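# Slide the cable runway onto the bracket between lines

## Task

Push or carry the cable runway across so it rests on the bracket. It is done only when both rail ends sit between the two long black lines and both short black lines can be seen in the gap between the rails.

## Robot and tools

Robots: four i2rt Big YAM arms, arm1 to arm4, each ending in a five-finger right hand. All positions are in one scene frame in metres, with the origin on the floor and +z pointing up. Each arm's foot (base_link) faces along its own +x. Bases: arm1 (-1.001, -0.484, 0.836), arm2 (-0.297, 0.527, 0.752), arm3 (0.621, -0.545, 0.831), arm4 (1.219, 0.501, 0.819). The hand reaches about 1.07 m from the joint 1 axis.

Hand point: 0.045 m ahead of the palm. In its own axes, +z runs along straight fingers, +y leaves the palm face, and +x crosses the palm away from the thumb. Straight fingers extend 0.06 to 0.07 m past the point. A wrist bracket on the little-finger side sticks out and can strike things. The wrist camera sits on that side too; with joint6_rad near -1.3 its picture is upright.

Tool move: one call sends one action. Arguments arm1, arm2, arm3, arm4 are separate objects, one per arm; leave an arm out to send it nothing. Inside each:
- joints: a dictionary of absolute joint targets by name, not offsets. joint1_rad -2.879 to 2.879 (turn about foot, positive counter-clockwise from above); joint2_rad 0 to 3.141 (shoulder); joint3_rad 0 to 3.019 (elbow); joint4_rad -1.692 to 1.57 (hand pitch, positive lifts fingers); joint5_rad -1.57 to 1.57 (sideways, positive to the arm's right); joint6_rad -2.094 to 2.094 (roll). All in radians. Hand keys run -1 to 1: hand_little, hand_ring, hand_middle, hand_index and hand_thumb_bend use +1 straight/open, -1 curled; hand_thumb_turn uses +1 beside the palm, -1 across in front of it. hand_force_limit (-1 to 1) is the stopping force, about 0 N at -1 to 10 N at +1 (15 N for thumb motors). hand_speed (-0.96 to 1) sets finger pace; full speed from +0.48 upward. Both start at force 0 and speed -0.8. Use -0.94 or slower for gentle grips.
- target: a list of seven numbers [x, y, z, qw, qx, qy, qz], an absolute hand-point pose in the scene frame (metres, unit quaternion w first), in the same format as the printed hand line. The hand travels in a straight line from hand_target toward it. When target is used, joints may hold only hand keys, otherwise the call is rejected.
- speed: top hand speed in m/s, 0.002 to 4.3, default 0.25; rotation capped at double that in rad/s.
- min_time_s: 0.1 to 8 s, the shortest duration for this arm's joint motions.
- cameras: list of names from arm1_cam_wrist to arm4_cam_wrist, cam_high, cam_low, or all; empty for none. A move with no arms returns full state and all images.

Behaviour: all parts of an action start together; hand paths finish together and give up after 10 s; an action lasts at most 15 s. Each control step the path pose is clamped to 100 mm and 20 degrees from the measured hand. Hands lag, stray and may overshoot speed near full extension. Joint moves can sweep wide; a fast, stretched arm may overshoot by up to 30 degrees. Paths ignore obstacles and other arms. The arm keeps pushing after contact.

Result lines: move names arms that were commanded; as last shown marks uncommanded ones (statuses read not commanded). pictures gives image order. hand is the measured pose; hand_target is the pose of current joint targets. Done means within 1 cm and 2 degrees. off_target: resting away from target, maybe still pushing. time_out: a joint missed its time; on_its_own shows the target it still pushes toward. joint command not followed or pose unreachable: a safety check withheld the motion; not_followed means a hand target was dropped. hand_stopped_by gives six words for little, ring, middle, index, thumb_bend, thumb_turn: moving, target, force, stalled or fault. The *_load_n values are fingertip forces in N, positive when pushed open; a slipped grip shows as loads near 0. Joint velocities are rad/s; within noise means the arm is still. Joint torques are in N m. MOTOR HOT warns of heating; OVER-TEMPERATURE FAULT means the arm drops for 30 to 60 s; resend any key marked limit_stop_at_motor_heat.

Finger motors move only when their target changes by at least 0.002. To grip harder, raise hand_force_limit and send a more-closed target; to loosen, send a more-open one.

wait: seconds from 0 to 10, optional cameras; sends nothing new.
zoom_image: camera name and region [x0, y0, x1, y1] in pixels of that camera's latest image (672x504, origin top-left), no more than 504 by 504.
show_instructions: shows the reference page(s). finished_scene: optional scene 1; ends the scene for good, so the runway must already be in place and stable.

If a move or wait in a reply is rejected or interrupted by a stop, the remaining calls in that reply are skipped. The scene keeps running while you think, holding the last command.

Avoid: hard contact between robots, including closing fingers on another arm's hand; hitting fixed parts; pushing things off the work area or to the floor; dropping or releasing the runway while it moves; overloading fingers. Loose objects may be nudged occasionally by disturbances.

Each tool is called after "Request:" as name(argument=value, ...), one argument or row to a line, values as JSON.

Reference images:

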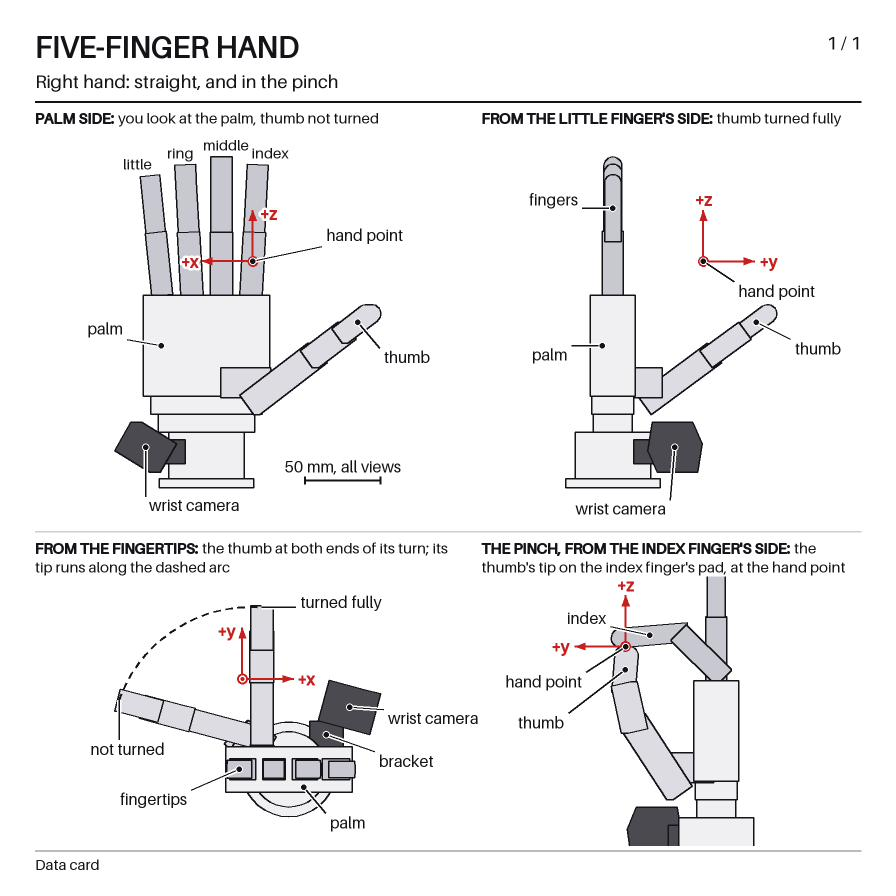

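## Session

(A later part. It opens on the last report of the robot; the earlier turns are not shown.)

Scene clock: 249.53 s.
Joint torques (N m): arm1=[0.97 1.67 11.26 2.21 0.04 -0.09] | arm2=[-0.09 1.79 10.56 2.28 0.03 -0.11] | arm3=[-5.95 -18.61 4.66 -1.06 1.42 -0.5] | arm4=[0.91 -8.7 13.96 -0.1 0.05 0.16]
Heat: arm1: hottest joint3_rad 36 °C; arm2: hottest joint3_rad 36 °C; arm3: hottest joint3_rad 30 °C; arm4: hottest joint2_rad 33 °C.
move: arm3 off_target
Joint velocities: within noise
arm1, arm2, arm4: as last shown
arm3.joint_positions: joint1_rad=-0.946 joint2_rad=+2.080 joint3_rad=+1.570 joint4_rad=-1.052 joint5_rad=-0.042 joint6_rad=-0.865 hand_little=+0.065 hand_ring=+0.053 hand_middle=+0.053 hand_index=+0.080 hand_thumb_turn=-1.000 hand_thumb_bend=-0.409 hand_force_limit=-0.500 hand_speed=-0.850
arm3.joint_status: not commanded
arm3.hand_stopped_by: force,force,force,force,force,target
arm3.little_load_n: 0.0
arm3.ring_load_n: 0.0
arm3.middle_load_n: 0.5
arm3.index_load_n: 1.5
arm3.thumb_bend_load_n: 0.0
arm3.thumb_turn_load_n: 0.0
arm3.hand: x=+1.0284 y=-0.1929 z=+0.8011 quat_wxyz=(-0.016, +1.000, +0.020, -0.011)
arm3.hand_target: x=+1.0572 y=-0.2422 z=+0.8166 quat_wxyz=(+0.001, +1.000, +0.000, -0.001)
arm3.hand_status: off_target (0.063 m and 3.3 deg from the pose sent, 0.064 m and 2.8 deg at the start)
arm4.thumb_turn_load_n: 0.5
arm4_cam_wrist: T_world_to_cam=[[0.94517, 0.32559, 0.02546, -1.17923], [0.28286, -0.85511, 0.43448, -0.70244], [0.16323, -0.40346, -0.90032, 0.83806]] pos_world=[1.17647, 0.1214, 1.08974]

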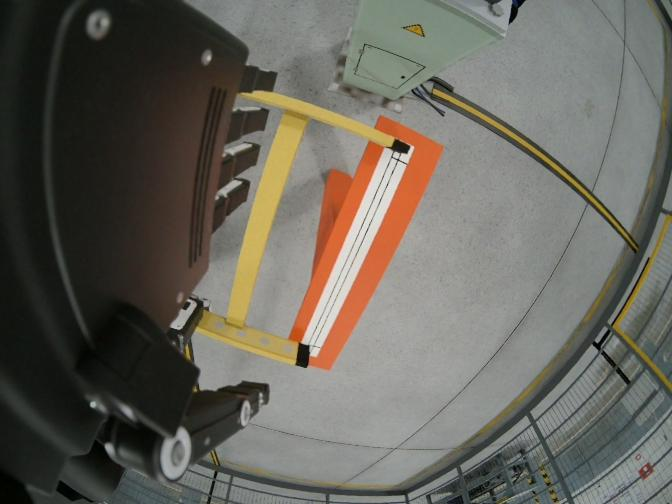

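Request:
move(
  arm3={"target": [1.066, -0.258, 0.815, 0, -1, 0, 0], "speed": 0.02},
  cameras=["arm4_cam_wrist"],
)

Request:
zoom_image(
  camera="arm4_cam_wrist",
  region=[280, 330, 340, 375],
)

Request:
zoom_image(
  camera="arm4_cam_wrist",
  region=[370, 125, 430, 170],
)

Scene clock: 252.33 s.
Joint torques (N m): arm1=[0.73 1.85 11.23 2.25 0.04 -0.08] | arm2=[0.09 2.67 10.7 1.94 -0.04 -0.11] | arm3=[-5.42 -18.32 4.9 -0.96 1.47 -0.52] | arm4=[0.97 -8.7 13.94 -0.12 0.05 0.16]
Heat: arm1: hottest joint3_rad 36 °C; arm2: hottest joint3_rad 36 °C; arm3: hottest joint3_rad 30 °C; arm4: hottest joint3_rad 34 °C.
move: arm3 off_target
Joint velocities: within noise
arm1, arm2, arm4: as last shown
arm1.thumb_turn_load_n: -0.5
arm3.joint_positions: joint1_rad=-0.979 joint2_rad=+2.074 joint3_rad=+1.547 joint4_rad=-1.041 joint5_rad=-0.043 joint6_rad=-0.886 hand_little=+0.065 hand_ring=+0.053 hand_middle=+0.053 hand_index=+0.080 hand_thumb_turn=-1.000 hand_thumb_bend=-0.409 hand_force_limit=-0.500 hand_speed=-0.850
arm3.joint_status: not commanded
arm3.hand_stopped_by: force,force,force,force,force,target
arm3.little_load_n: 0.5
arm3.ring_load_n: 0.0
arm3.middle_load_n: 0.5
arm3.index_load_n: 1.5
arm3.thumb_bend_load_n: 0.0
arm3.thumb_turn_load_n: 0.0
arm3.hand: x=+1.0360 y=-0.2110 z=+0.7975 quat_wxyz=(-0.016, +1.000, +0.015, -0.013)
arm3.hand_target: x=+1.0628 y=-0.2566 z=+0.8137 quat_wxyz=(+0.001, +1.000, +0.000, -0.001)
arm3.hand_status: off_target (0.058 m and 2.9 deg from the pose sent, 0.076 m and 3.3 deg at the start)
arm4.ring_load_n: -0.5
arm4.thumb_turn_load_n: 0.0
arm4_cam_wrist: T_world_to_cam=[[0.94517, 0.32559, 0.02546, -1.17923], [0.28286, -0.85511, 0.43448, -0.70244], [0.16323, -0.40346, -0.90032, 0.83806]] pos_world=[1.17647, 0.1214, 1.08974]

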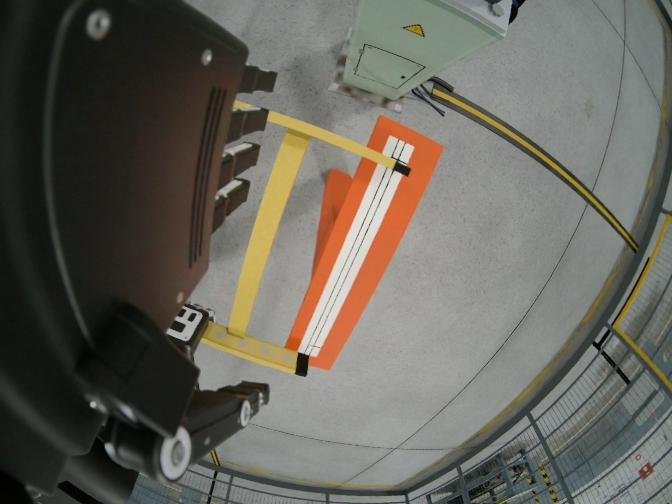

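Scaled by 8.400 from the camera's image (finer frame: 960x720).

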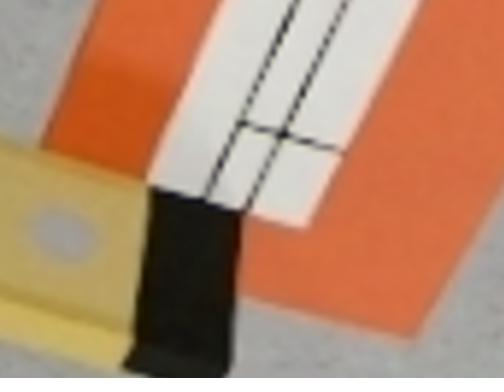

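Scaled by 8.400 from the camera's image (finer frame: 960x720).

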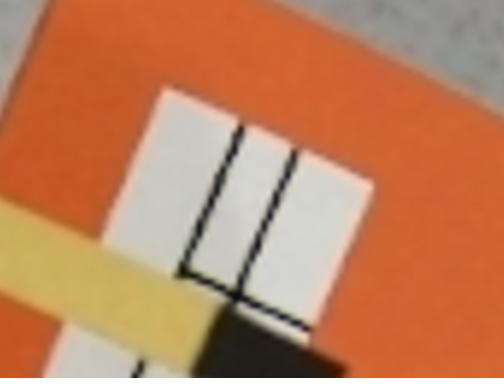

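Request:
move(
  arm3={"target": [1.044, -0.222, 0.812, 0, -1, 0, 0], "speed": 0.03},
  arm4={"target": [1.08, 0.2, 1.03, 0, 0, -1, 0], "speed": 0.3, "joints": {"hand_thumb_turn": -1, "hand_speed": -0.3}},
)

Request:
move(
  arm4={"target": [1.066, 0.15, 0.93, 0, 0, -1, 0], "speed": 0.15},
  cameras=["arm3_cam_wrist", "arm4_cam_wrist", "cam_low", "cam_high"],
)

Request:
zoom_image(
  camera="cam_low",
  region=[330, 120, 530, 220],
)

Scene clock: 259.03 s.
Joint torques (N m): arm1=[0.62 1.79 11.25 2.22 0.04 -0.12] | arm2=[0.67 2.02 10.56 1.96 -0.03 -0.13] | arm3=[-0.91 -16.97 6.37 -1.03 0.99 -0.03] | arm4=[0.03 -9 11.89 -0.92 -0.08 -0.05]
Heat: arm1: hottest joint3_rad 36 °C; arm2: hottest joint3_rad 36 °C; arm3: hottest joint2_rad 29 °C; arm4: hottest joint3_rad 34 °C.
move: arm3 off_target; arm4 off_target
Joint velocities: within noise
arm1, arm2: as last shown
arm1.ring_load_n: -0.5
arm1.thumb_turn_load_n: 0.0
arm3.joint_positions: joint1_rad=-0.975 joint2_rad=+2.074 joint3_rad=+1.547 joint4_rad=-1.041 joint5_rad=-0.030 joint6_rad=-0.866 hand_little=+0.065 hand_ring=+0.053 hand_middle=+0.053 hand_index=+0.079 hand_thumb_turn=-1.000 hand_thumb_bend=-0.409 hand_force_limit=-0.500 hand_speed=-0.850
arm3.joint_status: not commanded
arm3.hand_stopped_by: force,force,force,force,force,target
arm3.little_load_n: 0.0
arm3.ring_load_n: 0.0
arm3.middle_load_n: 0.5
arm3.index_load_n: 0.5
arm3.thumb_bend_load_n: 0.0
arm3.thumb_turn_load_n: 0.0
arm3.hand: x=+1.0350 y=-0.2106 z=+0.7978 quat_wxyz=(-0.010, +1.000, +0.007, -0.009)
arm3.hand_target: x=+1.0438 y=-0.2220 z=+0.8117 quat_wxyz=(+0.000, +1.000, +0.000, +0.000)
arm3.hand_status: off_target (0.020 m and 1.8 deg from the pose sent, 0.020 m and 2.9 deg at the start)
arm4.joint_positions: joint1_rad=-0.570 joint2_rad=+1.399 joint3_rad=+1.262 joint4_rad=-1.465 joint5_rad=-0.002 joint6_rad=-0.432 hand_little=+1.000 hand_ring=+1.000 hand_middle=+1.000 hand_index=+1.000 hand_thumb_turn=-1.000 hand_thumb_bend=+1.000 hand_force_limit=-0.500 hand_speed=-0.300
arm4.joint_status: all done
arm4.hand_stopped_by: target,target,target,target,target,target
arm4.little_load_n: 0.0
arm4.ring_load_n: 0.0
arm4.middle_load_n: 0.5
arm4.index_load_n: 0.5
arm4.thumb_bend_load_n: 0.0
arm4.thumb_turn_load_n: 0.0
arm4.hand: x=+1.0851 y=+0.2037 z=+1.0167 quat_wxyz=(-0.005, -0.002, -1.000, -0.013)
arm4.hand_target: x=+1.0801 y=+0.2003 z=+1.0298 quat_wxyz=(+0.000, +0.000, -1.000, +0.000)
arm4.hand_status: off_target (0.015 m and 1.6 deg from the pose sent, 0.178 m and 89.5 deg at the start)
pictures: none

Scene clock: 260.37 s.
Joint torques (N m): arm1=[1.03 1.73 11.15 2.17 0.03 -0.08] | arm2=[1.03 1.9 10.59 2.02 0.06 -0.08] | arm3=[-0.62 -17.14 6.28 -1.17 1 -0.02] | arm4=[1.44 -9.93 8.34 0.27 -0.07 0.14]
Heat: arm1: hottest joint3_rad 36 °C; arm2: hottest joint3_rad 36 °C; arm3: hottest joint2_rad 29 °C; arm4: hottest joint3_rad 34 °C.
move: arm4 done
Joint velocities: within noise
arm1, arm2, arm3: as last shown
arm1.ring_load_n: 0.0
arm1.thumb_turn_load_n: 0.5
arm2.ring_load_n: 0.5
arm2.thumb_turn_load_n: 0.5
arm4.joint_positions: joint1_rad=-0.566 joint2_rad=+1.576 joint3_rad=+1.236 joint4_rad=-1.239 joint5_rad=-0.003 joint6_rad=-0.432 hand_little=+1.000 hand_ring=+1.000 hand_middle=+1.000 hand_index=+1.000 hand_thumb_turn=-1.000 hand_thumb_bend=+1.000 hand_force_limit=-0.500 hand_speed=-0.300
arm4.joint_status: not commanded
arm4.hand_stopped_by: target,target,target,target,target,target
arm4.little_load_n: 0.0
arm4.ring_load_n: 0.0
arm4.middle_load_n: 0.0
arm4.index_load_n: 0.0
arm4.thumb_bend_load_n: 0.0
arm4.thumb_turn_load_n: 0.0
arm4.hand: x=+1.0626 y=+0.1528 z=+0.9333 quat_wxyz=(+0.000, +0.000, -1.000, -0.003)
arm4.hand_target: x=+1.0660 y=+0.1501 z=+0.9300 quat_wxyz=(+0.000, +0.000, -1.000, +0.000)
arm4.hand_status: done (0.006 m and 0.3 deg from the pose sent, 0.104 m and 1.6 deg at the start)
pictures: arm3_cam_wrist, arm4_cam_wrist, cam_high, cam_low
arm3_cam_wrist: T_world_to_cam=[[0.23088, -0.97281, 0.01821, -0.4563], [-0.83758, -0.18919, 0.51252, 0.4215], [-0.49514, -0.13358, -0.85849, 1.28499]] pos_world=[1.09463, -0.1925, 0.89543]
arm4_cam_wrist: T_world_to_cam=[[-0.31793, 0.94811, -0.00187, 0.19279], [0.83212, 0.27998, 0.47874, -1.37372], [0.45443, 0.15065, -0.87795, 0.43423]] pos_world=[1.00706, 0.13641, 1.03926]

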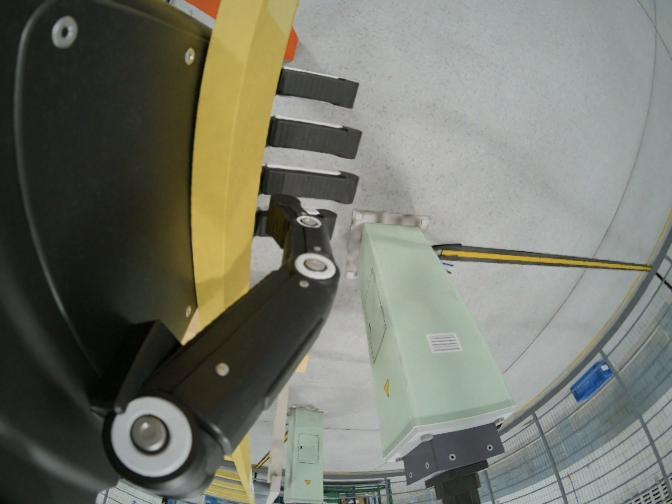

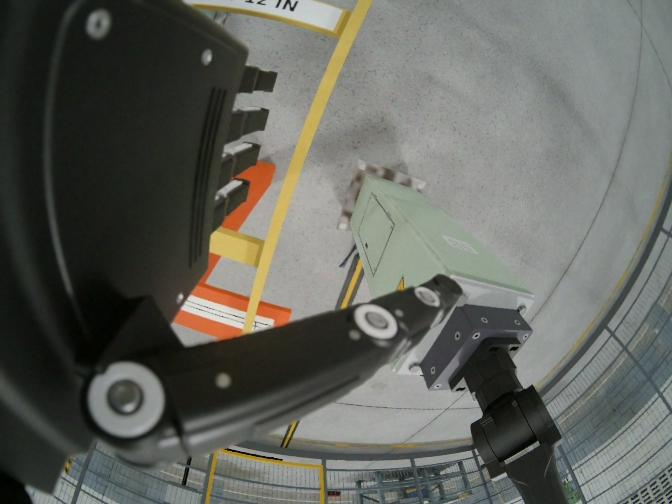

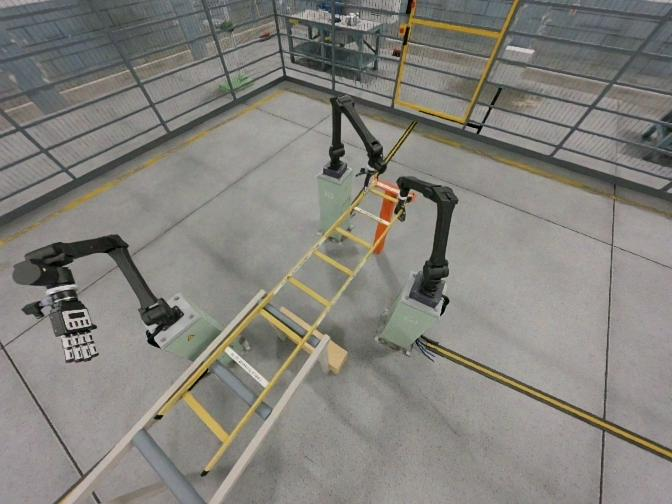

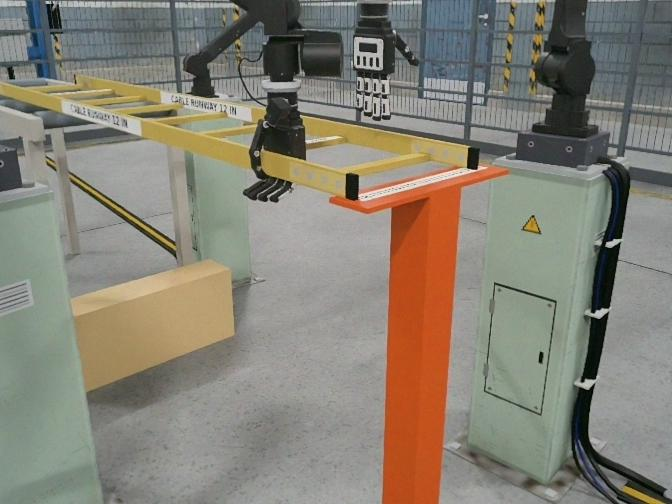

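Scaled by 2.520 from the camera's image (finer frame: 960x720).

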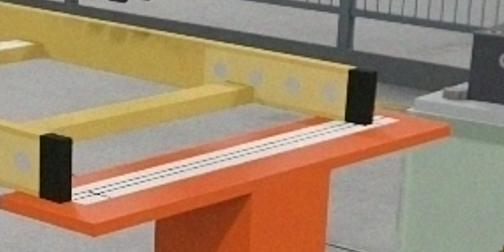

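Request:
zoom_image(
  camera="arm4_cam_wrist",
  region=[230, 40, 370, 180],
)

Scaled by 3.600 from the camera's image (finer frame: 960x720).

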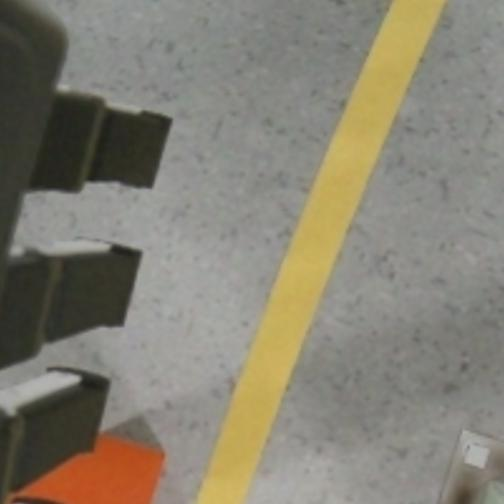

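Request:
move(
  arm4={"target": [1.06, 0.15, 0.818, 0, 0, -1, 0], "speed": 0.12},
)

Request:
move(
  arm4={"target": [1.06, 0.164, 0.818, 0, 0, -1, 0], "speed": 0.06},
  cameras=["arm4_cam_wrist", "cam_low"],
)

Request:
zoom_image(
  camera="arm4_cam_wrist",
  region=[180, 0, 400, 220],
)

Scene clock: 264.73 s.
Joint torques (N m): arm1=[0.91 1.55 11.22 2.21 0.05 -0.09] | arm2=[0.38 1.08 10.48 1.99 0.04 -0.11] | arm3=[-0.56 -16.67 6.3 -1.02 1 0] | arm4=[0.56 -10.4 7.12 0.25 -0.06 0.03]
Heat: arm1: hottest joint3_rad 36 °C; arm2: hottest joint3_rad 36 °C; arm3: hottest joint2_rad 29 °C; arm4: hottest joint3_rad 34 °C.
move: arm4 done
Joint velocities: within noise
arm1, arm2, arm3: as last shown
arm1.middle_load_n: -0.5
arm1.thumb_turn_load_n: 0.0
arm2.ring_load_n: 0.0
arm2.thumb_turn_load_n: 0.0
arm3.little_load_n: 0.5
arm3.index_load_n: 1.0
arm4.joint_positions: joint1_rad=-0.566 joint2_rad=+1.720 joint3_rad=+1.092 joint4_rad=-0.947 joint5_rad=-0.003 joint6_rad=-0.432 hand_little=+1.000 hand_ring=+1.000 hand_middle=+1.000 hand_index=+1.000 hand_thumb_turn=-1.000 hand_thumb_bend=+1.000 hand_force_limit=-0.500 hand_speed=-0.300
arm4.joint_status: not commanded
arm4.hand_stopped_by: target,target,target,target,target,target
arm4.little_load_n: 0.0
arm4.ring_load_n: 0.0
arm4.middle_load_n: 0.5
arm4.index_load_n: 0.0
arm4.thumb_bend_load_n: 0.0
arm4.thumb_turn_load_n: 0.0
arm4.hand: x=+1.0605 y=+0.1497 z=+0.8221 quat_wxyz=(+0.001, +0.000, -1.000, -0.001)
arm4.hand_target: x=+1.0600 y=+0.1499 z=+0.8181 quat_wxyz=(+0.000, +0.000, -1.000, +0.000)
arm4.hand_status: done (0.004 m and 0.2 deg from the pose sent, 0.115 m and 0.3 deg at the start)
pictures: none

Scene clock: 265.77 s.
Joint torques (N m): arm1=[0.73 1.55 11.23 2.3 0.04 -0.1] | arm2=[0.44 1.49 10.5 1.92 -0.02 -0.13] | arm3=[-0.97 -16.91 6.39 -1.18 0.99 -0.03] | arm4=[0.09 -11.58 6.71 0.2 -0.04 -0.06]
Heat: arm1: hottest joint3_rad 36 °C; arm2: hottest joint3_rad 36 °C; arm3: hottest joint2_rad 29 °C; arm4: hottest joint3_rad 34 °C.
move: arm4 done
Joint velocities: within noise
arm1, arm2, arm3: as last shown
arm1.middle_load_n: 0.0
arm1.index_load_n: -0.5
arm2.thumb_turn_load_n: -0.5
arm3.little_load_n: 0.0
arm3.index_load_n: 0.5
arm4.joint_positions: joint1_rad=-0.573 joint2_rad=+1.712 joint3_rad=+1.055 joint4_rad=-0.936 joint5_rad=-0.003 joint6_rad=-0.436 hand_little=+1.000 hand_ring=+1.000 hand_middle=+1.000 hand_index=+1.000 hand_thumb_turn=-1.000 hand_thumb_bend=+1.000 hand_force_limit=-0.500 hand_speed=-0.300
arm4.joint_status: not commanded
arm4.hand_stopped_by: target,target,target,target,target,target
arm4.little_load_n: 0.0
arm4.ring_load_n: 0.0
arm4.middle_load_n: 0.0
arm4.index_load_n: 0.0
arm4.thumb_bend_load_n: 0.0
arm4.thumb_turn_load_n: 0.0
arm4.hand: x=+1.0637 y=+0.1638 z=+0.8156 quat_wxyz=(-0.003, -0.002, -1.000, -0.009)
arm4.hand_target: x=+1.0601 y=+0.1640 z=+0.8180 quat_wxyz=(+0.000, +0.000, -1.000, +0.000)
arm4.hand_status: done (0.004 m and 1.2 deg from the pose sent, 0.015 m and 0.2 deg at the start)
arm4_cam_wrist: T_world_to_cam=[[-0.31453, 0.94921, 0.00857, 0.17028], [0.83015, 0.27068, 0.48743, -1.32486], [0.46036, 0.16042, -0.87312, 0.31682]] pos_world=[1.00754, 0.14616, 0.92094]

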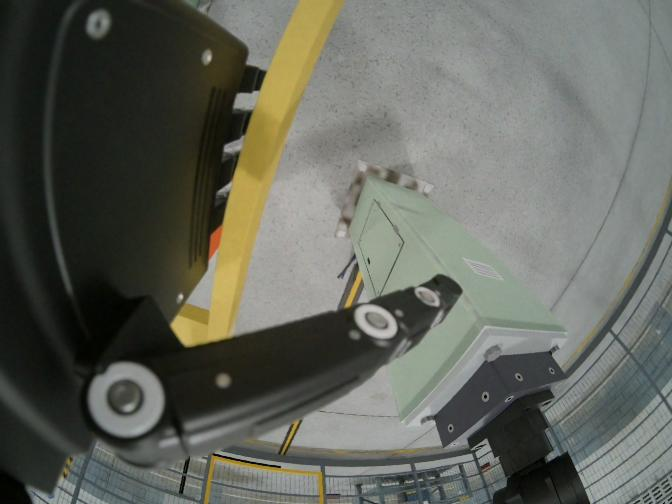

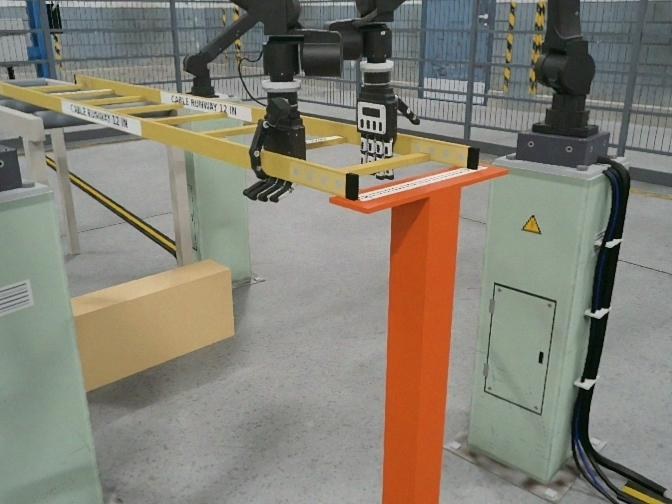

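Scaled by 2.291 from the camera's image (finer frame: 960x720).

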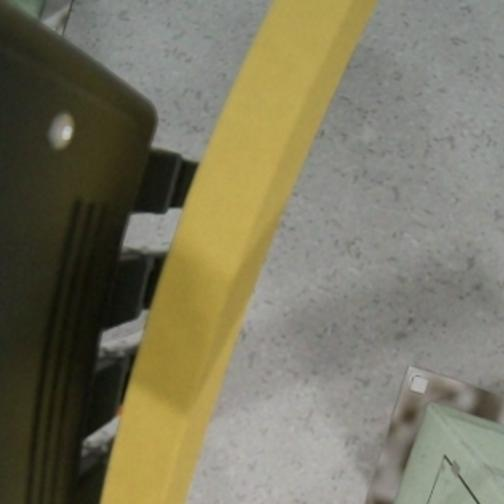

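Request:
move(
  arm4={"joints": {"hand_thumb_bend": -0.7, "hand_force_limit": -0.6, "hand_speed": -0.82}},
  arm3={"joints": {"hand_thumb_bend": -0.8, "hand_force_limit": -0.6, "hand_speed": -0.85}},
)

Request:
move(
  arm4={"joints": {"hand_little": -0.5, "hand_ring": -0.5, "hand_middle": -0.1, "hand_index": 0.12, "hand_force_limit": -0.55, "hand_speed": -0.82}},
  cameras=["arm4_cam_wrist", "arm3_cam_wrist", "cam_low"],
)

Scene clock: 273.97 s.
Joint torques (N m): arm1=[1.08 1.61 11.21 2.25 0.07 -0.11] | arm2=[0.91 1.9 10.59 1.95 -0.01 -0.06] | arm3=[-0.97 -17.08 6.3 -1.11 0.96 0] | arm4=[0.21 -11.52 7.09 0.23 -0.06 -0.06]
Heat: arm1: hottest joint3_rad 36 °C; arm2: hottest joint3_rad 36 °C; arm3: hottest joint2_rad 30 °C; arm4: hottest joint2_rad 33 °C.
move: arm3 off_target; arm4 off_target
Joint velocities: within noise
arm1, arm2: as last shown
arm1.ring_load_n: -0.5
arm1.index_load_n: 0.0
arm2.thumb_turn_load_n: 0.0
arm3.joint_positions: joint1_rad=-0.975 joint2_rad=+2.074 joint3_rad=+1.547 joint4_rad=-1.041 joint5_rad=-0.030 joint6_rad=-0.866 hand_little=+0.065 hand_ring=+0.053 hand_middle=+0.053 hand_index=+0.079 hand_thumb_turn=-1.000 hand_thumb_bend=-0.519 hand_force_limit=-0.600 hand_speed=-0.850
arm3.joint_status: hand_thumb_bend off_target (ended at -0.519, target -0.800); the others done
arm3.hand_stopped_by: force,force,force,force,force,target
arm3.little_load_n: 0.5
arm3.ring_load_n: 0.5
arm3.middle_load_n: 1.0
arm3.index_load_n: 0.5
arm3.thumb_bend_load_n: 4.0
arm3.thumb_turn_load_n: 0.5
arm3.hand: x=+1.0351 y=-0.2106 z=+0.7978 quat_wxyz=(-0.010, +1.000, +0.007, -0.009)
arm3.hand_target: x=+1.0438 y=-0.2219 z=+0.8117 quat_wxyz=(+0.000, +1.000, +0.000, +0.000)
arm3.hand_status: not commanded
arm4.joint_positions: joint1_rad=-0.576 joint2_rad=+1.712 joint3_rad=+1.051 joint4_rad=-0.936 joint5_rad=-0.003 joint6_rad=-0.437 hand_little=+1.000 hand_ring=+1.000 hand_middle=+1.000 hand_index=+1.000 hand_thumb_turn=-1.000 hand_thumb_bend=-0.553 hand_force_limit=-0.600 hand_speed=-0.820
arm4.joint_status: hand_thumb_bend off_target (ended at -0.553, target -0.700); the others done
arm4.hand_stopped_by: target,target,target,target,force,target
arm4.little_load_n: 0.0
arm4.ring_load_n: 0.0
arm4.middle_load_n: 0.0
arm4.index_load_n: 0.0
arm4.thumb_bend_load_n: 3.0
arm4.thumb_turn_load_n: 0.5
arm4.hand: x=+1.0639 y=+0.1662 z=+0.8147 quat_wxyz=(-0.004, -0.002, -1.000, -0.011)
arm4.hand_target: x=+1.0600 y=+0.1640 z=+0.8181 quat_wxyz=(+0.000, +0.000, -1.000, +0.000)
arm4.hand_status: not commanded
pictures: none

Scene clock: 277.20 s.
Joint torques (N m): arm1=[1.26 1.55 11.18 2.17 0.05 -0.11] | arm2=[0.44 1.08 10.5 1.91 0.01 -0.12] | arm3=[-0.67 -17.2 6.31 -1.09 0.97 -0.01] | arm4=[0.26 -11.46 7.1 0.05 0.06 0.11]
Heat: arm1: hottest joint3_rad 36 °C; arm2: hottest joint3_rad 36 °C; arm3: hottest joint2_rad 30 °C; arm4: hottest joint2_rad 33 °C.
move: arm4 off_target
Joint velocities: within noise
arm1.joint_positions: joint1_rad=-0.179 joint2_rad=+0.616 joint3_rad=+1.343 joint4_rad=-1.162 joint5_rad=+0.207 joint6_rad=-0.998 hand_little=+1.000 hand_ring=+1.000 hand_middle=+1.000 hand_index=+1.000 hand_thumb_turn=+1.000 hand_thumb_bend=+1.000 hand_force_limit=+0.000 hand_speed=-0.800
arm1.joint_status: not commanded
arm1.hand_stopped_by: target,target,target,target,target,target
arm1.little_load_n: 0.0
arm1.ring_load_n: 0.0
arm1.middle_load_n: 0.0
arm1.index_load_n: 0.0
arm1.thumb_bend_load_n: 0.0
arm1.thumb_turn_load_n: 0.0
arm1.hand: x=-0.8576 y=-0.2730 z=+1.3336 quat_wxyz=(-0.370, +0.808, +0.230, +0.397)
arm1.hand_target: x=-0.8580 y=-0.2742 z=+1.3434 quat_wxyz=(-0.378, +0.803, +0.227, +0.402)
arm1.hand_status: not commanded
arm2.joint_positions: joint1_rad=-0.281 joint2_rad=+0.626 joint3_rad=+1.356 joint4_rad=-1.179 joint5_rad=+0.124 joint6_rad=-1.343 hand_little=+1.000 hand_ring=+1.000 hand_middle=+1.000 hand_index=+1.000 hand_thumb_turn=+1.000 hand_thumb_bend=+1.000 hand_force_limit=+0.000 hand_speed=-0.800
arm2.joint_status: not commanded
arm2.hand_stopped_by: target,target,target,target,target,target
arm2.little_load_n: 0.0
arm2.ring_load_n: 0.0
arm2.middle_load_n: 0.0
arm2.index_load_n: 0.0
arm2.thumb_bend_load_n: 0.0
arm2.thumb_turn_load_n: 0.0
arm2.hand: x=-0.4598 y=+0.3157 z=+1.2610 quat_wxyz=(+0.436, +0.366, -0.763, +0.306)
arm2.hand_target: x=-0.4591 y=+0.3172 z=+1.2702 quat_wxyz=(+0.442, +0.363, -0.758, +0.312)
arm2.hand_status: not commanded
arm3: as last shown
arm3.little_load_n: 0.0
arm3.ring_load_n: 0.0
arm3.middle_load_n: 0.5
arm4.joint_positions: joint1_rad=-0.576 joint2_rad=+1.712 joint3_rad=+1.051 joint4_rad=-0.933 joint5_rad=-0.006 joint6_rad=-0.452 hand_little=+0.404 hand_ring=+0.470 hand_middle=+0.552 hand_index=+0.636 hand_thumb_turn=-1.000 hand_thumb_bend=-0.551 hand_force_limit=-0.550 hand_speed=-0.820
arm4.joint_status: hand_little off_target (ended at +0.404, target -0.500); hand_ring off_target (ended at +0.470, target -0.500); hand_middle off_target (ended at +0.552, target -0.100); hand_index off_target (ended at +0.636, target +0.120); the others done
arm4.hand_stopped_by: force,force,force,force,force,target
arm4.little_load_n: 1.5
arm4.ring_load_n: 1.5
arm4.middle_load_n: 0.5
arm4.index_load_n: 0.0
arm4.thumb_bend_load_n: 7.0
arm4.thumb_turn_load_n: 2.0
arm4.hand: x=+1.0630 y=+0.1655 z=+0.8144 quat_wxyz=(-0.005, +0.005, -1.000, -0.009)
arm4.hand_target: x=+1.0600 y=+0.1640 z=+0.8180 quat_wxyz=(+0.000, +0.000, -1.000, +0.000)
arm4.hand_status: not commanded
pictures: arm3_cam_wrist, arm4_cam_wrist, cam_low
arm3_cam_wrist: T_world_to_cam=[[0.23095, -0.97279, 0.01856, -0.45668], [-0.83768, -0.1891, 0.51237, 0.42171], [-0.49492, -0.13388, -0.85856, 1.28485]] pos_world=[1.09463, -0.1925, 0.89553]
arm4_cam_wrist: T_world_to_cam=[[-0.32792, 0.94468, 0.00655, 0.18508], [0.82467, 0.28286, 0.4898, -1.3223], [0.46086, 0.16602, -0.87181, 0.31336]] pos_world=[1.00674, 0.14716, 0.91964]

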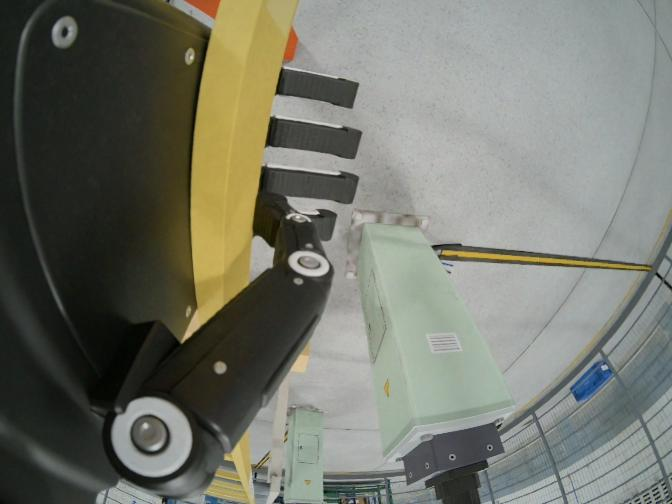

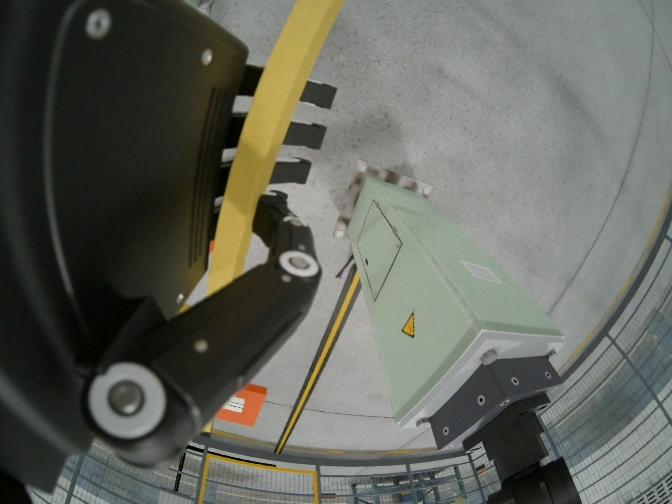

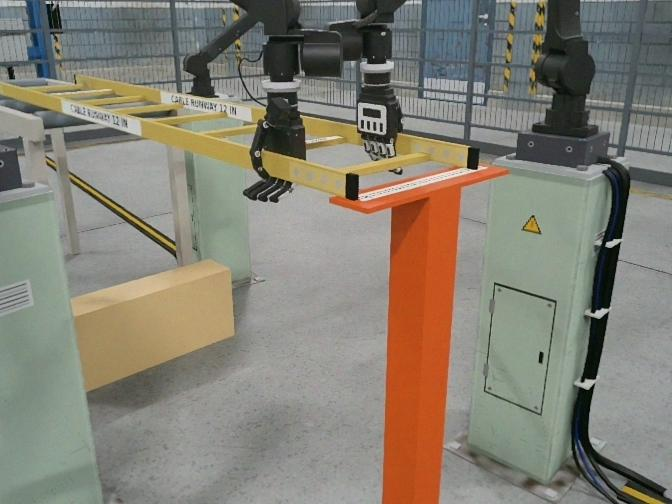

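Request:
move(
  arm4={"target": [1.059, 0.163, 0.797, 0, 0, -1, 0], "speed": 0.06, "joints": {"hand_little": 0.9, "hand_ring": 0.9, "hand_middle": 0.9, "hand_index": 0.9, "hand_thumb_bend": -0.45, "hand_speed": -0.6}},
)

Request:
move(
  arm4={"joints": {"hand_little": -0.5, "hand_ring": -0.5, "hand_middle": -0.1, "hand_index": 0.1, "hand_force_limit": -0.55, "hand_speed": -0.82}},
  cameras=["arm4_cam_wrist", "cam_low"],
)

Scene clock: 279.97 s.
Joint torques (N m): arm1=[0.97 1.44 11.25 2.24 0.04 -0.09] | arm2=[0.56 2.26 10.65 2.11 -0.02 -0.1] | arm3=[-0.67 -17.26 6.26 -1.14 0.96 -0.02] | arm4=[0.26 -9.82 6.72 0.53 0.03 0.1]
Heat: arm1: hottest joint3_rad 36 °C; arm2: hottest joint3_rad 36 °C; arm3: hottest joint2_rad 30 °C; arm4: hottest joint2_rad 33 °C.
move: arm4 done
Joint velocities: within noise
arm1, arm2, arm3: as last shown
arm1.index_load_n: -0.5
arm2.thumb_turn_load_n: -0.5
arm3.middle_load_n: 1.0
arm3.index_load_n: 1.0
arm3.thumb_bend_load_n: 4.5
arm4.joint_positions: joint1_rad=-0.576 joint2_rad=+1.726 joint3_rad=+1.038 joint4_rad=-0.888 joint5_rad=-0.005 joint6_rad=-0.452 hand_little=+0.900 hand_ring=+0.900 hand_middle=+0.900 hand_index=+0.900 hand_thumb_turn=-1.000 hand_thumb_bend=-0.449 hand_force_limit=-0.550 hand_speed=-0.600
arm4.joint_status: all done
arm4.hand_stopped_by: target,target,target,target,target,target
arm4.little_load_n: 0.0
arm4.ring_load_n: 0.0
arm4.middle_load_n: 0.0
arm4.index_load_n: -0.5
arm4.thumb_bend_load_n: 0.5
arm4.thumb_turn_load_n: 0.0
arm4.hand: x=+1.0613 y=+0.1624 z=+0.8033 quat_wxyz=(-0.001, +0.005, -1.000, -0.001)
arm4.hand_target: x=+1.0591 y=+0.1631 z=+0.7971 quat_wxyz=(+0.000, +0.000, -1.000, +0.000)
arm4.hand_status: done (0.007 m and 0.6 deg from the pose sent, 0.018 m and 1.3 deg at the start)
pictures: none

Scene clock: 283.00 s.
Joint torques (N m): arm1=[0.79 1.55 11.25 2.33 0.05 -0.12] | arm2=[0.91 0.97 10.55 2.1 -0.02 -0.13] | arm3=[-1.32 -16.5 6.27 -1.21 0.97 0] | arm4=[0.26 -10.46 6.67 0.01 0.15 0.16]
Heat: arm1: hottest joint3_rad 36 °C; arm2: hottest joint3_rad 36 °C; arm3: hottest joint2_rad 30 °C; arm4: hottest joint2_rad 33 °C.
move: arm4 off_target
Joint velocities: within noise
arm1, arm2, arm3: as last shown
arm1.index_load_n: 0.0
arm2.thumb_turn_load_n: 0.0
arm4.joint_positions: joint1_rad=-0.576 joint2_rad=+1.735 joint3_rad=+1.038 joint4_rad=-0.877 joint5_rad=-0.008 joint6_rad=-0.460 hand_little=-0.197 hand_ring=-0.131 hand_middle=-0.031 hand_index=+0.100 hand_thumb_turn=-1.000 hand_thumb_bend=-0.448 hand_force_limit=-0.550 hand_speed=-0.820
arm4.joint_status: hand_little off_target (ended at -0.197, target -0.500); hand_ring off_target (ended at -0.131, target -0.500); hand_middle off_target (ended at -0.031, target -0.100); the others done
arm4.hand_stopped_by: force,force,force,target,target,target
arm4.little_load_n: 2.0
arm4.ring_load_n: 0.5
arm4.middle_load_n: 0.0
arm4.index_load_n: 0.0
arm4.thumb_bend_load_n: 5.5
arm4.thumb_turn_load_n: 1.5
arm4.hand: x=+1.0607 y=+0.1608 z=+0.7996 quat_wxyz=(-0.001, +0.009, -1.000, +0.001)
arm4.hand_target: x=+1.0592 y=+0.1632 z=+0.7970 quat_wxyz=(+0.000, +0.000, -1.000, +0.000)
arm4.hand_status: not commanded
arm4_cam_wrist: T_world_to_cam=[[-0.33516, 0.94211, -0.00954, 0.20973], [0.82559, 0.29855, 0.47881, -1.30644], [0.45394, 0.1526, -0.87787, 0.31659]] pos_world=[1.00517, 0.14414, 0.90546]

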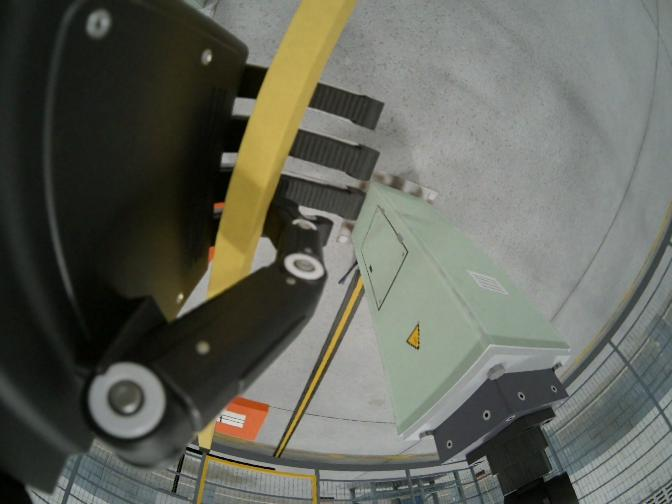

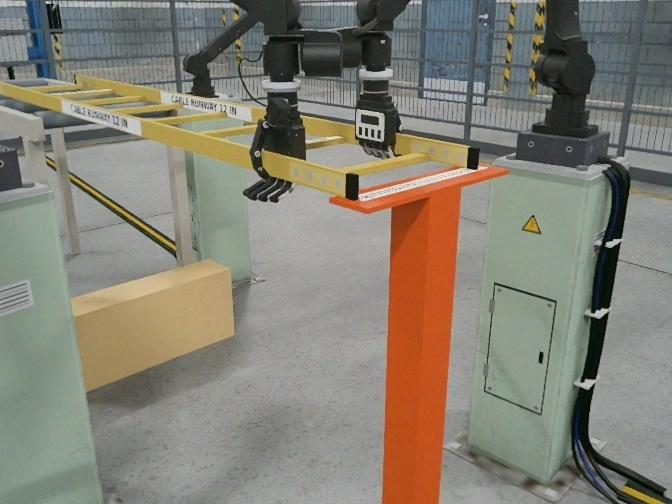

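Request:
move(
  arm3={"target": [1.05, -0.216, 0.845, 0, -1, 0, 0], "speed": 0.04},
  arm4={"target": [1.059, 0.16, 0.852, 0, 0, -1, 0], "speed": 0.04},
  cameras=["arm4_cam_wrist", "arm3_cam_wrist", "cam_low"],
)

Request:
zoom_image(
  camera="cam_low",
  region=[330, 150, 450, 220],
)

Request:
zoom_image(
  camera="cam_low",
  region=[410, 120, 530, 190],
)

Scene clock: 286.97 s.
Joint torques (N m): arm1=[0.97 1.49 11.19 2.26 0.04 -0.09] | arm2=[1.03 1.96 10.52 1.98 0.03 -0.13] | arm3=[-0.97 -18.9 8.59 -2.85 0.62 0] | arm4=[0.5 -15.38 11.06 -4.49 0.56 0.27]
Heat: arm1: hottest joint3_rad 36 °C; arm2: hottest joint3_rad 36 °C; arm3: hottest joint2_rad 30 °C; arm4: hottest joint2_rad 33 °C.
move: arm3 off_target; arm4 off_target
Joint velocities: within noise
arm1, arm2: as last shown
arm2.ring_load_n: 0.5
arm3.joint_positions: joint1_rad=-0.974 joint2_rad=+2.077 joint3_rad=+1.575 joint4_rad=-1.080 joint5_rad=-0.021 joint6_rad=-0.866 hand_little=+0.065 hand_ring=+0.053 hand_middle=+0.053 hand_index=+0.080 hand_thumb_turn=-1.000 hand_thumb_bend=-0.519 hand_force_limit=-0.600 hand_speed=-0.850
arm3.joint_status: not commanded
arm3.hand_stopped_by: force,force,force,force,force,target
arm3.little_load_n: 0.0
arm3.ring_load_n: 0.0
arm3.middle_load_n: 0.5
arm3.index_load_n: 1.5
arm3.thumb_bend_load_n: 4.0
arm3.thumb_turn_load_n: 0.0
arm3.hand: x=+1.0374 y=-0.2105 z=+0.8064 quat_wxyz=(-0.002, +1.000, +0.007, -0.012)
arm3.hand_target: x=+1.0492 y=-0.2163 z=+0.8438 quat_wxyz=(+0.000, +1.000, +0.000, +0.001)
arm3.hand_status: off_target (0.041 m and 1.6 deg from the pose sent, 0.050 m and 1.8 deg at the start)
arm4.joint_positions: joint1_rad=-0.576 joint2_rad=+1.723 joint3_rad=+1.048 joint4_rad=-0.915 joint5_rad=-0.020 joint6_rad=-0.467 hand_little=-0.197 hand_ring=-0.131 hand_middle=-0.031 hand_index=+0.100 hand_thumb_turn=-1.000 hand_thumb_bend=-0.448 hand_force_limit=-0.550 hand_speed=-0.820
arm4.joint_status: not commanded
arm4.hand_stopped_by: force,force,force,target,target,target
arm4.little_load_n: 3.0
arm4.ring_load_n: 2.5
arm4.middle_load_n: 0.5
arm4.index_load_n: 0.0
arm4.thumb_bend_load_n: 4.5
arm4.thumb_turn_load_n: 1.0
arm4.hand: x=+1.0639 y=+0.1633 z=+0.8087 quat_wxyz=(-0.010, +0.013, -1.000, -0.004)
arm4.hand_target: x=+1.0595 y=+0.1606 z=+0.8488 quat_wxyz=(+0.000, +0.000, -1.000, +0.001)
arm4.hand_status: off_target (0.044 m and 1.9 deg from the pose sent, 0.052 m and 1.1 deg at the start)
pictures: arm3_cam_wrist, arm4_cam_wrist, cam_low
arm3_cam_wrist: T_world_to_cam=[[0.23149, -0.97228, 0.03305, -0.46943], [-0.83498, -0.18114, 0.51961, 0.41246], [-0.49921, -0.14788, -0.85377, 1.29096]] pos_world=[1.09753, -0.1908, 0.90338]
arm4_cam_wrist: T_world_to_cam=[[-0.3417, 0.93979, -0.00623, 0.21322], [0.8147, 0.29951, 0.49654, -1.31722], [0.46851, 0.16459, -0.86799, 0.29732]] pos_world=[1.0067, 0.1452, 0.91345]

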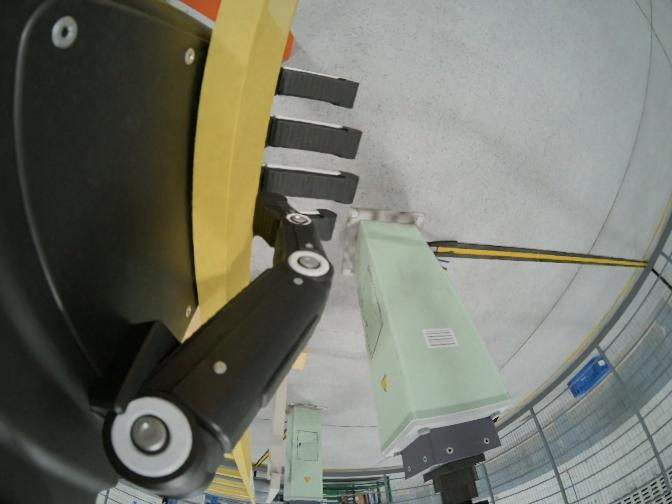

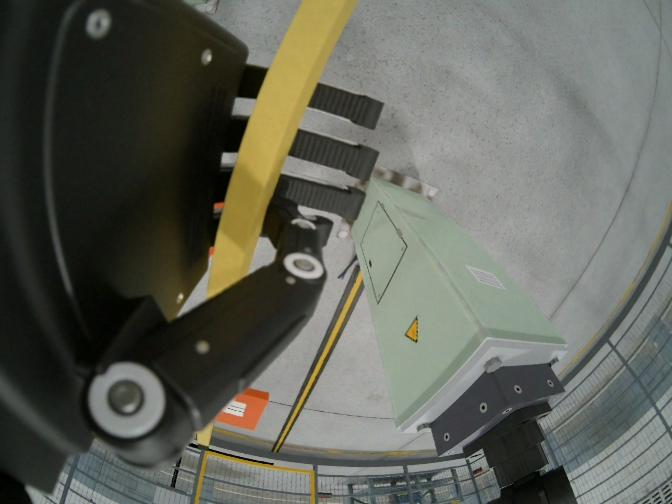

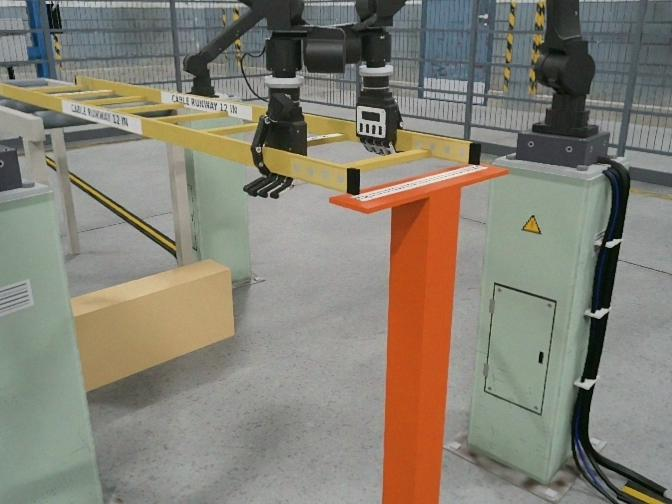

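Scaled by 4.200 from the camera's image (finer frame: 960x720).

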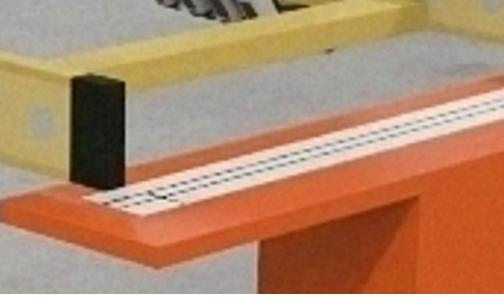

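Scaled by 4.200 from the camera's image (finer frame: 960x720).

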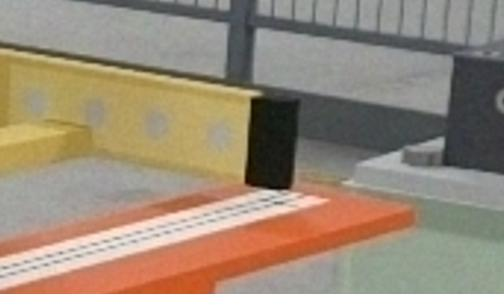

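Request:
move(
  arm3={"target": [1.043, -0.2, 0.852, 0, -1, 0, 0], "speed": 0.04},
  arm4={"target": [1.048, 0.177, 0.857, 0, 0, -1, 0], "speed": 0.04},
  cameras=["cam_low"],
)

Request:
zoom_image(
  camera="cam_low",
  region=[330, 150, 450, 220],
)

Request:
zoom_image(
  camera="cam_low",
  region=[410, 120, 530, 190],
)

Scene clock: 294.90 s.
Joint torques (N m): arm1=[0.73 1.61 11.23 2.25 0.05 -0.1] | arm2=[0.15 1.14 10.48 2.04 0 -0.14] | arm3=[0.21 -20.01 9.47 -2.91 0.38 0.07] | arm4=[-0.79 -17.14 8.88 -4.6 0.77 0.15]
Heat: arm1: hottest joint3_rad 36 °C; arm2: hottest joint3_rad 36 °C; arm3: hottest joint2_rad 30 °C; arm4: hottest joint2_rad 33 °C.
move: arm3 off_target; arm4 off_target
Joint velocities: within noise
arm1, arm2: as last shown
arm2.ring_load_n: 0.0
arm2.middle_load_n: 0.5
arm3.joint_positions: joint1_rad=-0.960 joint2_rad=+2.085 joint3_rad=+1.587 joint4_rad=-1.104 joint5_rad=-0.016 joint6_rad=-0.844 hand_little=+0.065 hand_ring=+0.053 hand_middle=+0.053 hand_index=+0.080 hand_thumb_turn=-1.000 hand_thumb_bend=-0.519 hand_force_limit=-0.600 hand_speed=-0.850
arm3.joint_status: not commanded
arm3.hand_stopped_by: force,force,force,force,force,target
arm3.little_load_n: 0.0
arm3.ring_load_n: 0.0
arm3.middle_load_n: 1.0
arm3.index_load_n: 1.5
arm3.thumb_bend_load_n: 5.0
arm3.thumb_turn_load_n: 0.0
arm3.hand: x=+1.0304 y=-0.2059 z=+0.8078 quat_wxyz=(+0.006, +1.000, +0.003, -0.017)
arm3.hand_target: x=+1.0418 y=-0.2009 z=+0.8508 quat_wxyz=(-0.001, +1.000, +0.000, +0.001)
arm3.hand_status: off_target (0.046 m and 2.1 deg from the pose sent, 0.047 m and 1.6 deg at the start)
arm4.joint_positions: joint1_rad=-0.598 joint2_rad=+1.721 joint3_rad=+1.048 joint4_rad=-0.917 joint5_rad=-0.025 joint6_rad=-0.494 hand_little=-0.197 hand_ring=-0.131 hand_middle=-0.031 hand_index=+0.100 hand_thumb_turn=-1.000 hand_thumb_bend=-0.448 hand_force_limit=-0.550 hand_speed=-0.820
arm4.joint_status: not commanded
arm4.hand_stopped_by: force,force,force,target,target,target
arm4.little_load_n: 2.5
arm4.ring_load_n: 3.0
arm4.middle_load_n: 1.5
arm4.index_load_n: 0.5
arm4.thumb_bend_load_n: 4.5
arm4.thumb_turn_load_n: 1.0
arm4.hand: x=+1.0558 y=+0.1672 z=+0.8095 quat_wxyz=(-0.013, +0.015, -1.000, -0.002)
arm4.hand_target: x=+1.0489 y=+0.1768 z=+0.8519 quat_wxyz=(+0.000, +0.000, -1.000, +0.000)
arm4.hand_status: off_target (0.049 m and 2.3 deg from the pose sent, 0.053 m and 1.9 deg at the start)

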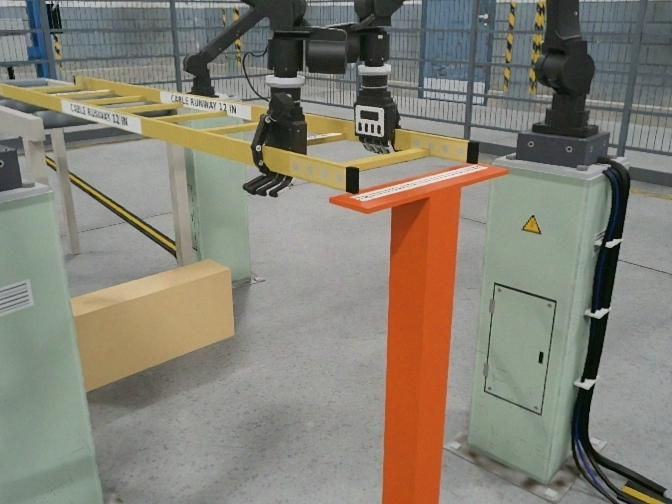

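Scaled by 4.200 from the camera's image (finer frame: 960x720).

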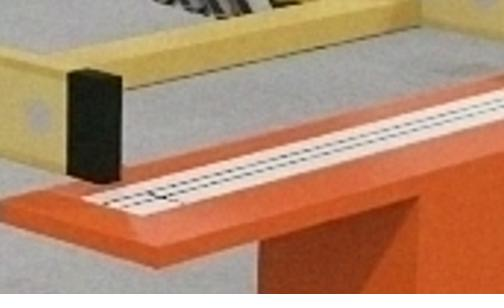

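Scaled by 4.200 from the camera's image (finer frame: 960x720).

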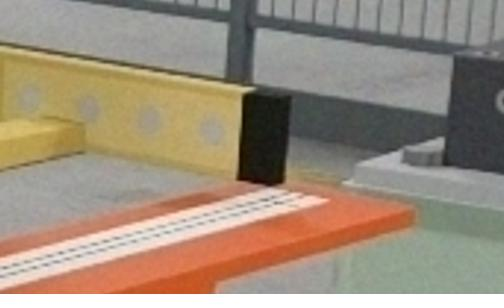

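Request:
move(
  arm3={"target": [1.044, -0.187, 0.852, 0, -1, 0, 0], "speed": 0.04},
  arm4={"target": [1.043, 0.189, 0.859, 0, 0, -1, 0], "speed": 0.04},
  cameras=["cam_low"],
)

Request:
zoom_image(
  camera="cam_low",
  region=[330, 150, 450, 220],
)

Request:
zoom_image(
  camera="cam_low",
  region=[410, 120, 530, 190],
)

Scene clock: 297.37 s.
Joint torques (N m): arm1=[0.5 1.49 11.25 2.15 0.06 -0.1] | arm2=[0.15 1.79 10.45 2.37 0.04 -0.13] | arm3=[0.15 -19.9 9.69 -2.76 0.44 0.1] | arm4=[-1.08 -17.55 8.38 -4.21 0.84 0.15]
Heat: arm1: hottest joint3_rad 36 °C; arm2: hottest joint3_rad 36 °C; arm3: hottest joint2_rad 31 °C; arm4: hottest joint2_rad 33 °C.
move: arm3 off_target; arm4 off_target
Joint velocities: within noise
arm1, arm2: as last shown
arm2.middle_load_n: 0.0
arm3.joint_positions: joint1_rad=-0.944 joint2_rad=+2.106 joint3_rad=+1.625 joint4_rad=-1.124 joint5_rad=-0.016 joint6_rad=-0.832 hand_little=+0.065 hand_ring=+0.053 hand_middle=+0.053 hand_index=+0.080 hand_thumb_turn=-1.000 hand_thumb_bend=-0.519 hand_force_limit=-0.600 hand_speed=-0.850
arm3.joint_status: not commanded
arm3.hand_stopped_by: force,force,force,force,force,target
arm3.little_load_n: 0.0
arm3.ring_load_n: 0.5
arm3.middle_load_n: 1.0
arm3.index_load_n: 1.0
arm3.thumb_bend_load_n: 5.0
arm3.thumb_turn_load_n: 0.0
arm3.hand: x=+1.0303 y=-0.1935 z=+0.8081 quat_wxyz=(+0.008, +1.000, +0.005, -0.018)
arm3.hand_target: x=+1.0429 y=-0.1880 z=+0.8509 quat_wxyz=(-0.001, +1.000, +0.000, +0.001)
arm3.hand_status: off_target (0.046 m and 2.3 deg from the pose sent, 0.050 m and 2.1 deg at the start)
arm4.joint_positions: joint1_rad=-0.618 joint2_rad=+1.708 joint3_rad=+1.031 joint4_rad=-0.925 joint5_rad=-0.027 joint6_rad=-0.516 hand_little=-0.197 hand_ring=-0.131 hand_middle=-0.031 hand_index=+0.100 hand_thumb_turn=-1.000 hand_thumb_bend=-0.448 hand_force_limit=-0.550 hand_speed=-0.820
arm4.joint_status: not commanded
arm4.hand_stopped_by: force,force,force,target,target,target
arm4.little_load_n: 2.5
arm4.ring_load_n: 3.0
arm4.middle_load_n: 1.5
arm4.index_load_n: 0.0
arm4.thumb_bend_load_n: 6.0
arm4.thumb_turn_load_n: 1.5
arm4.hand: x=+1.0523 y=+0.1792 z=+0.8106 quat_wxyz=(-0.016, +0.016, -1.000, -0.008)
arm4.hand_target: x=+1.0442 y=+0.1889 z=+0.8534 quat_wxyz=(+0.000, +0.000, -1.000, +0.000)
arm4.hand_status: off_target (0.050 m and 2.8 deg from the pose sent, 0.056 m and 2.3 deg at the start)

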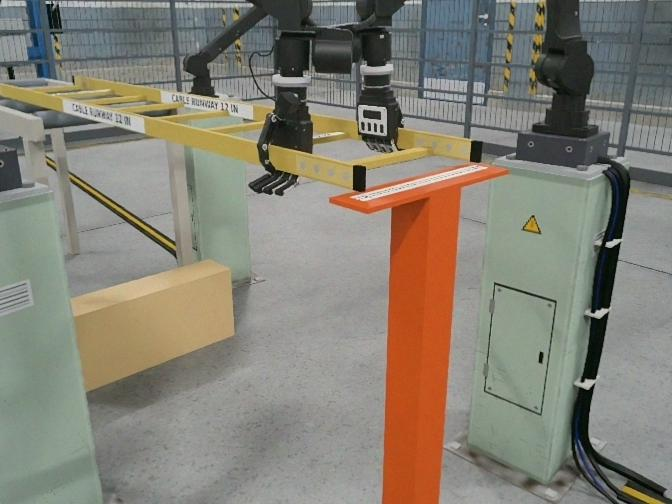

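Scaled by 4.200 from the camera's image (finer frame: 960x720).

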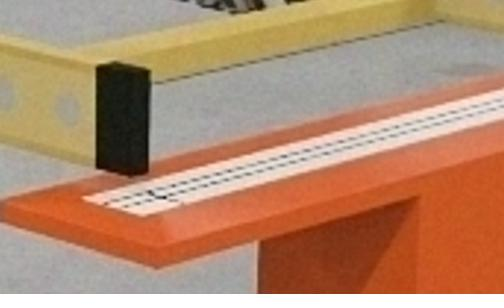

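Scaled by 4.200 from the camera's image (finer frame: 960x720).

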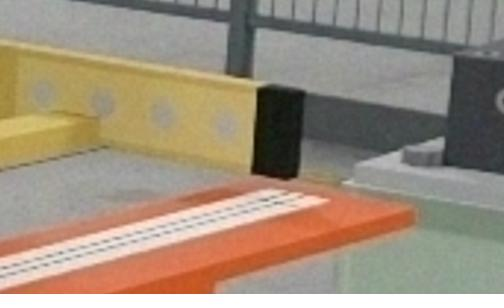

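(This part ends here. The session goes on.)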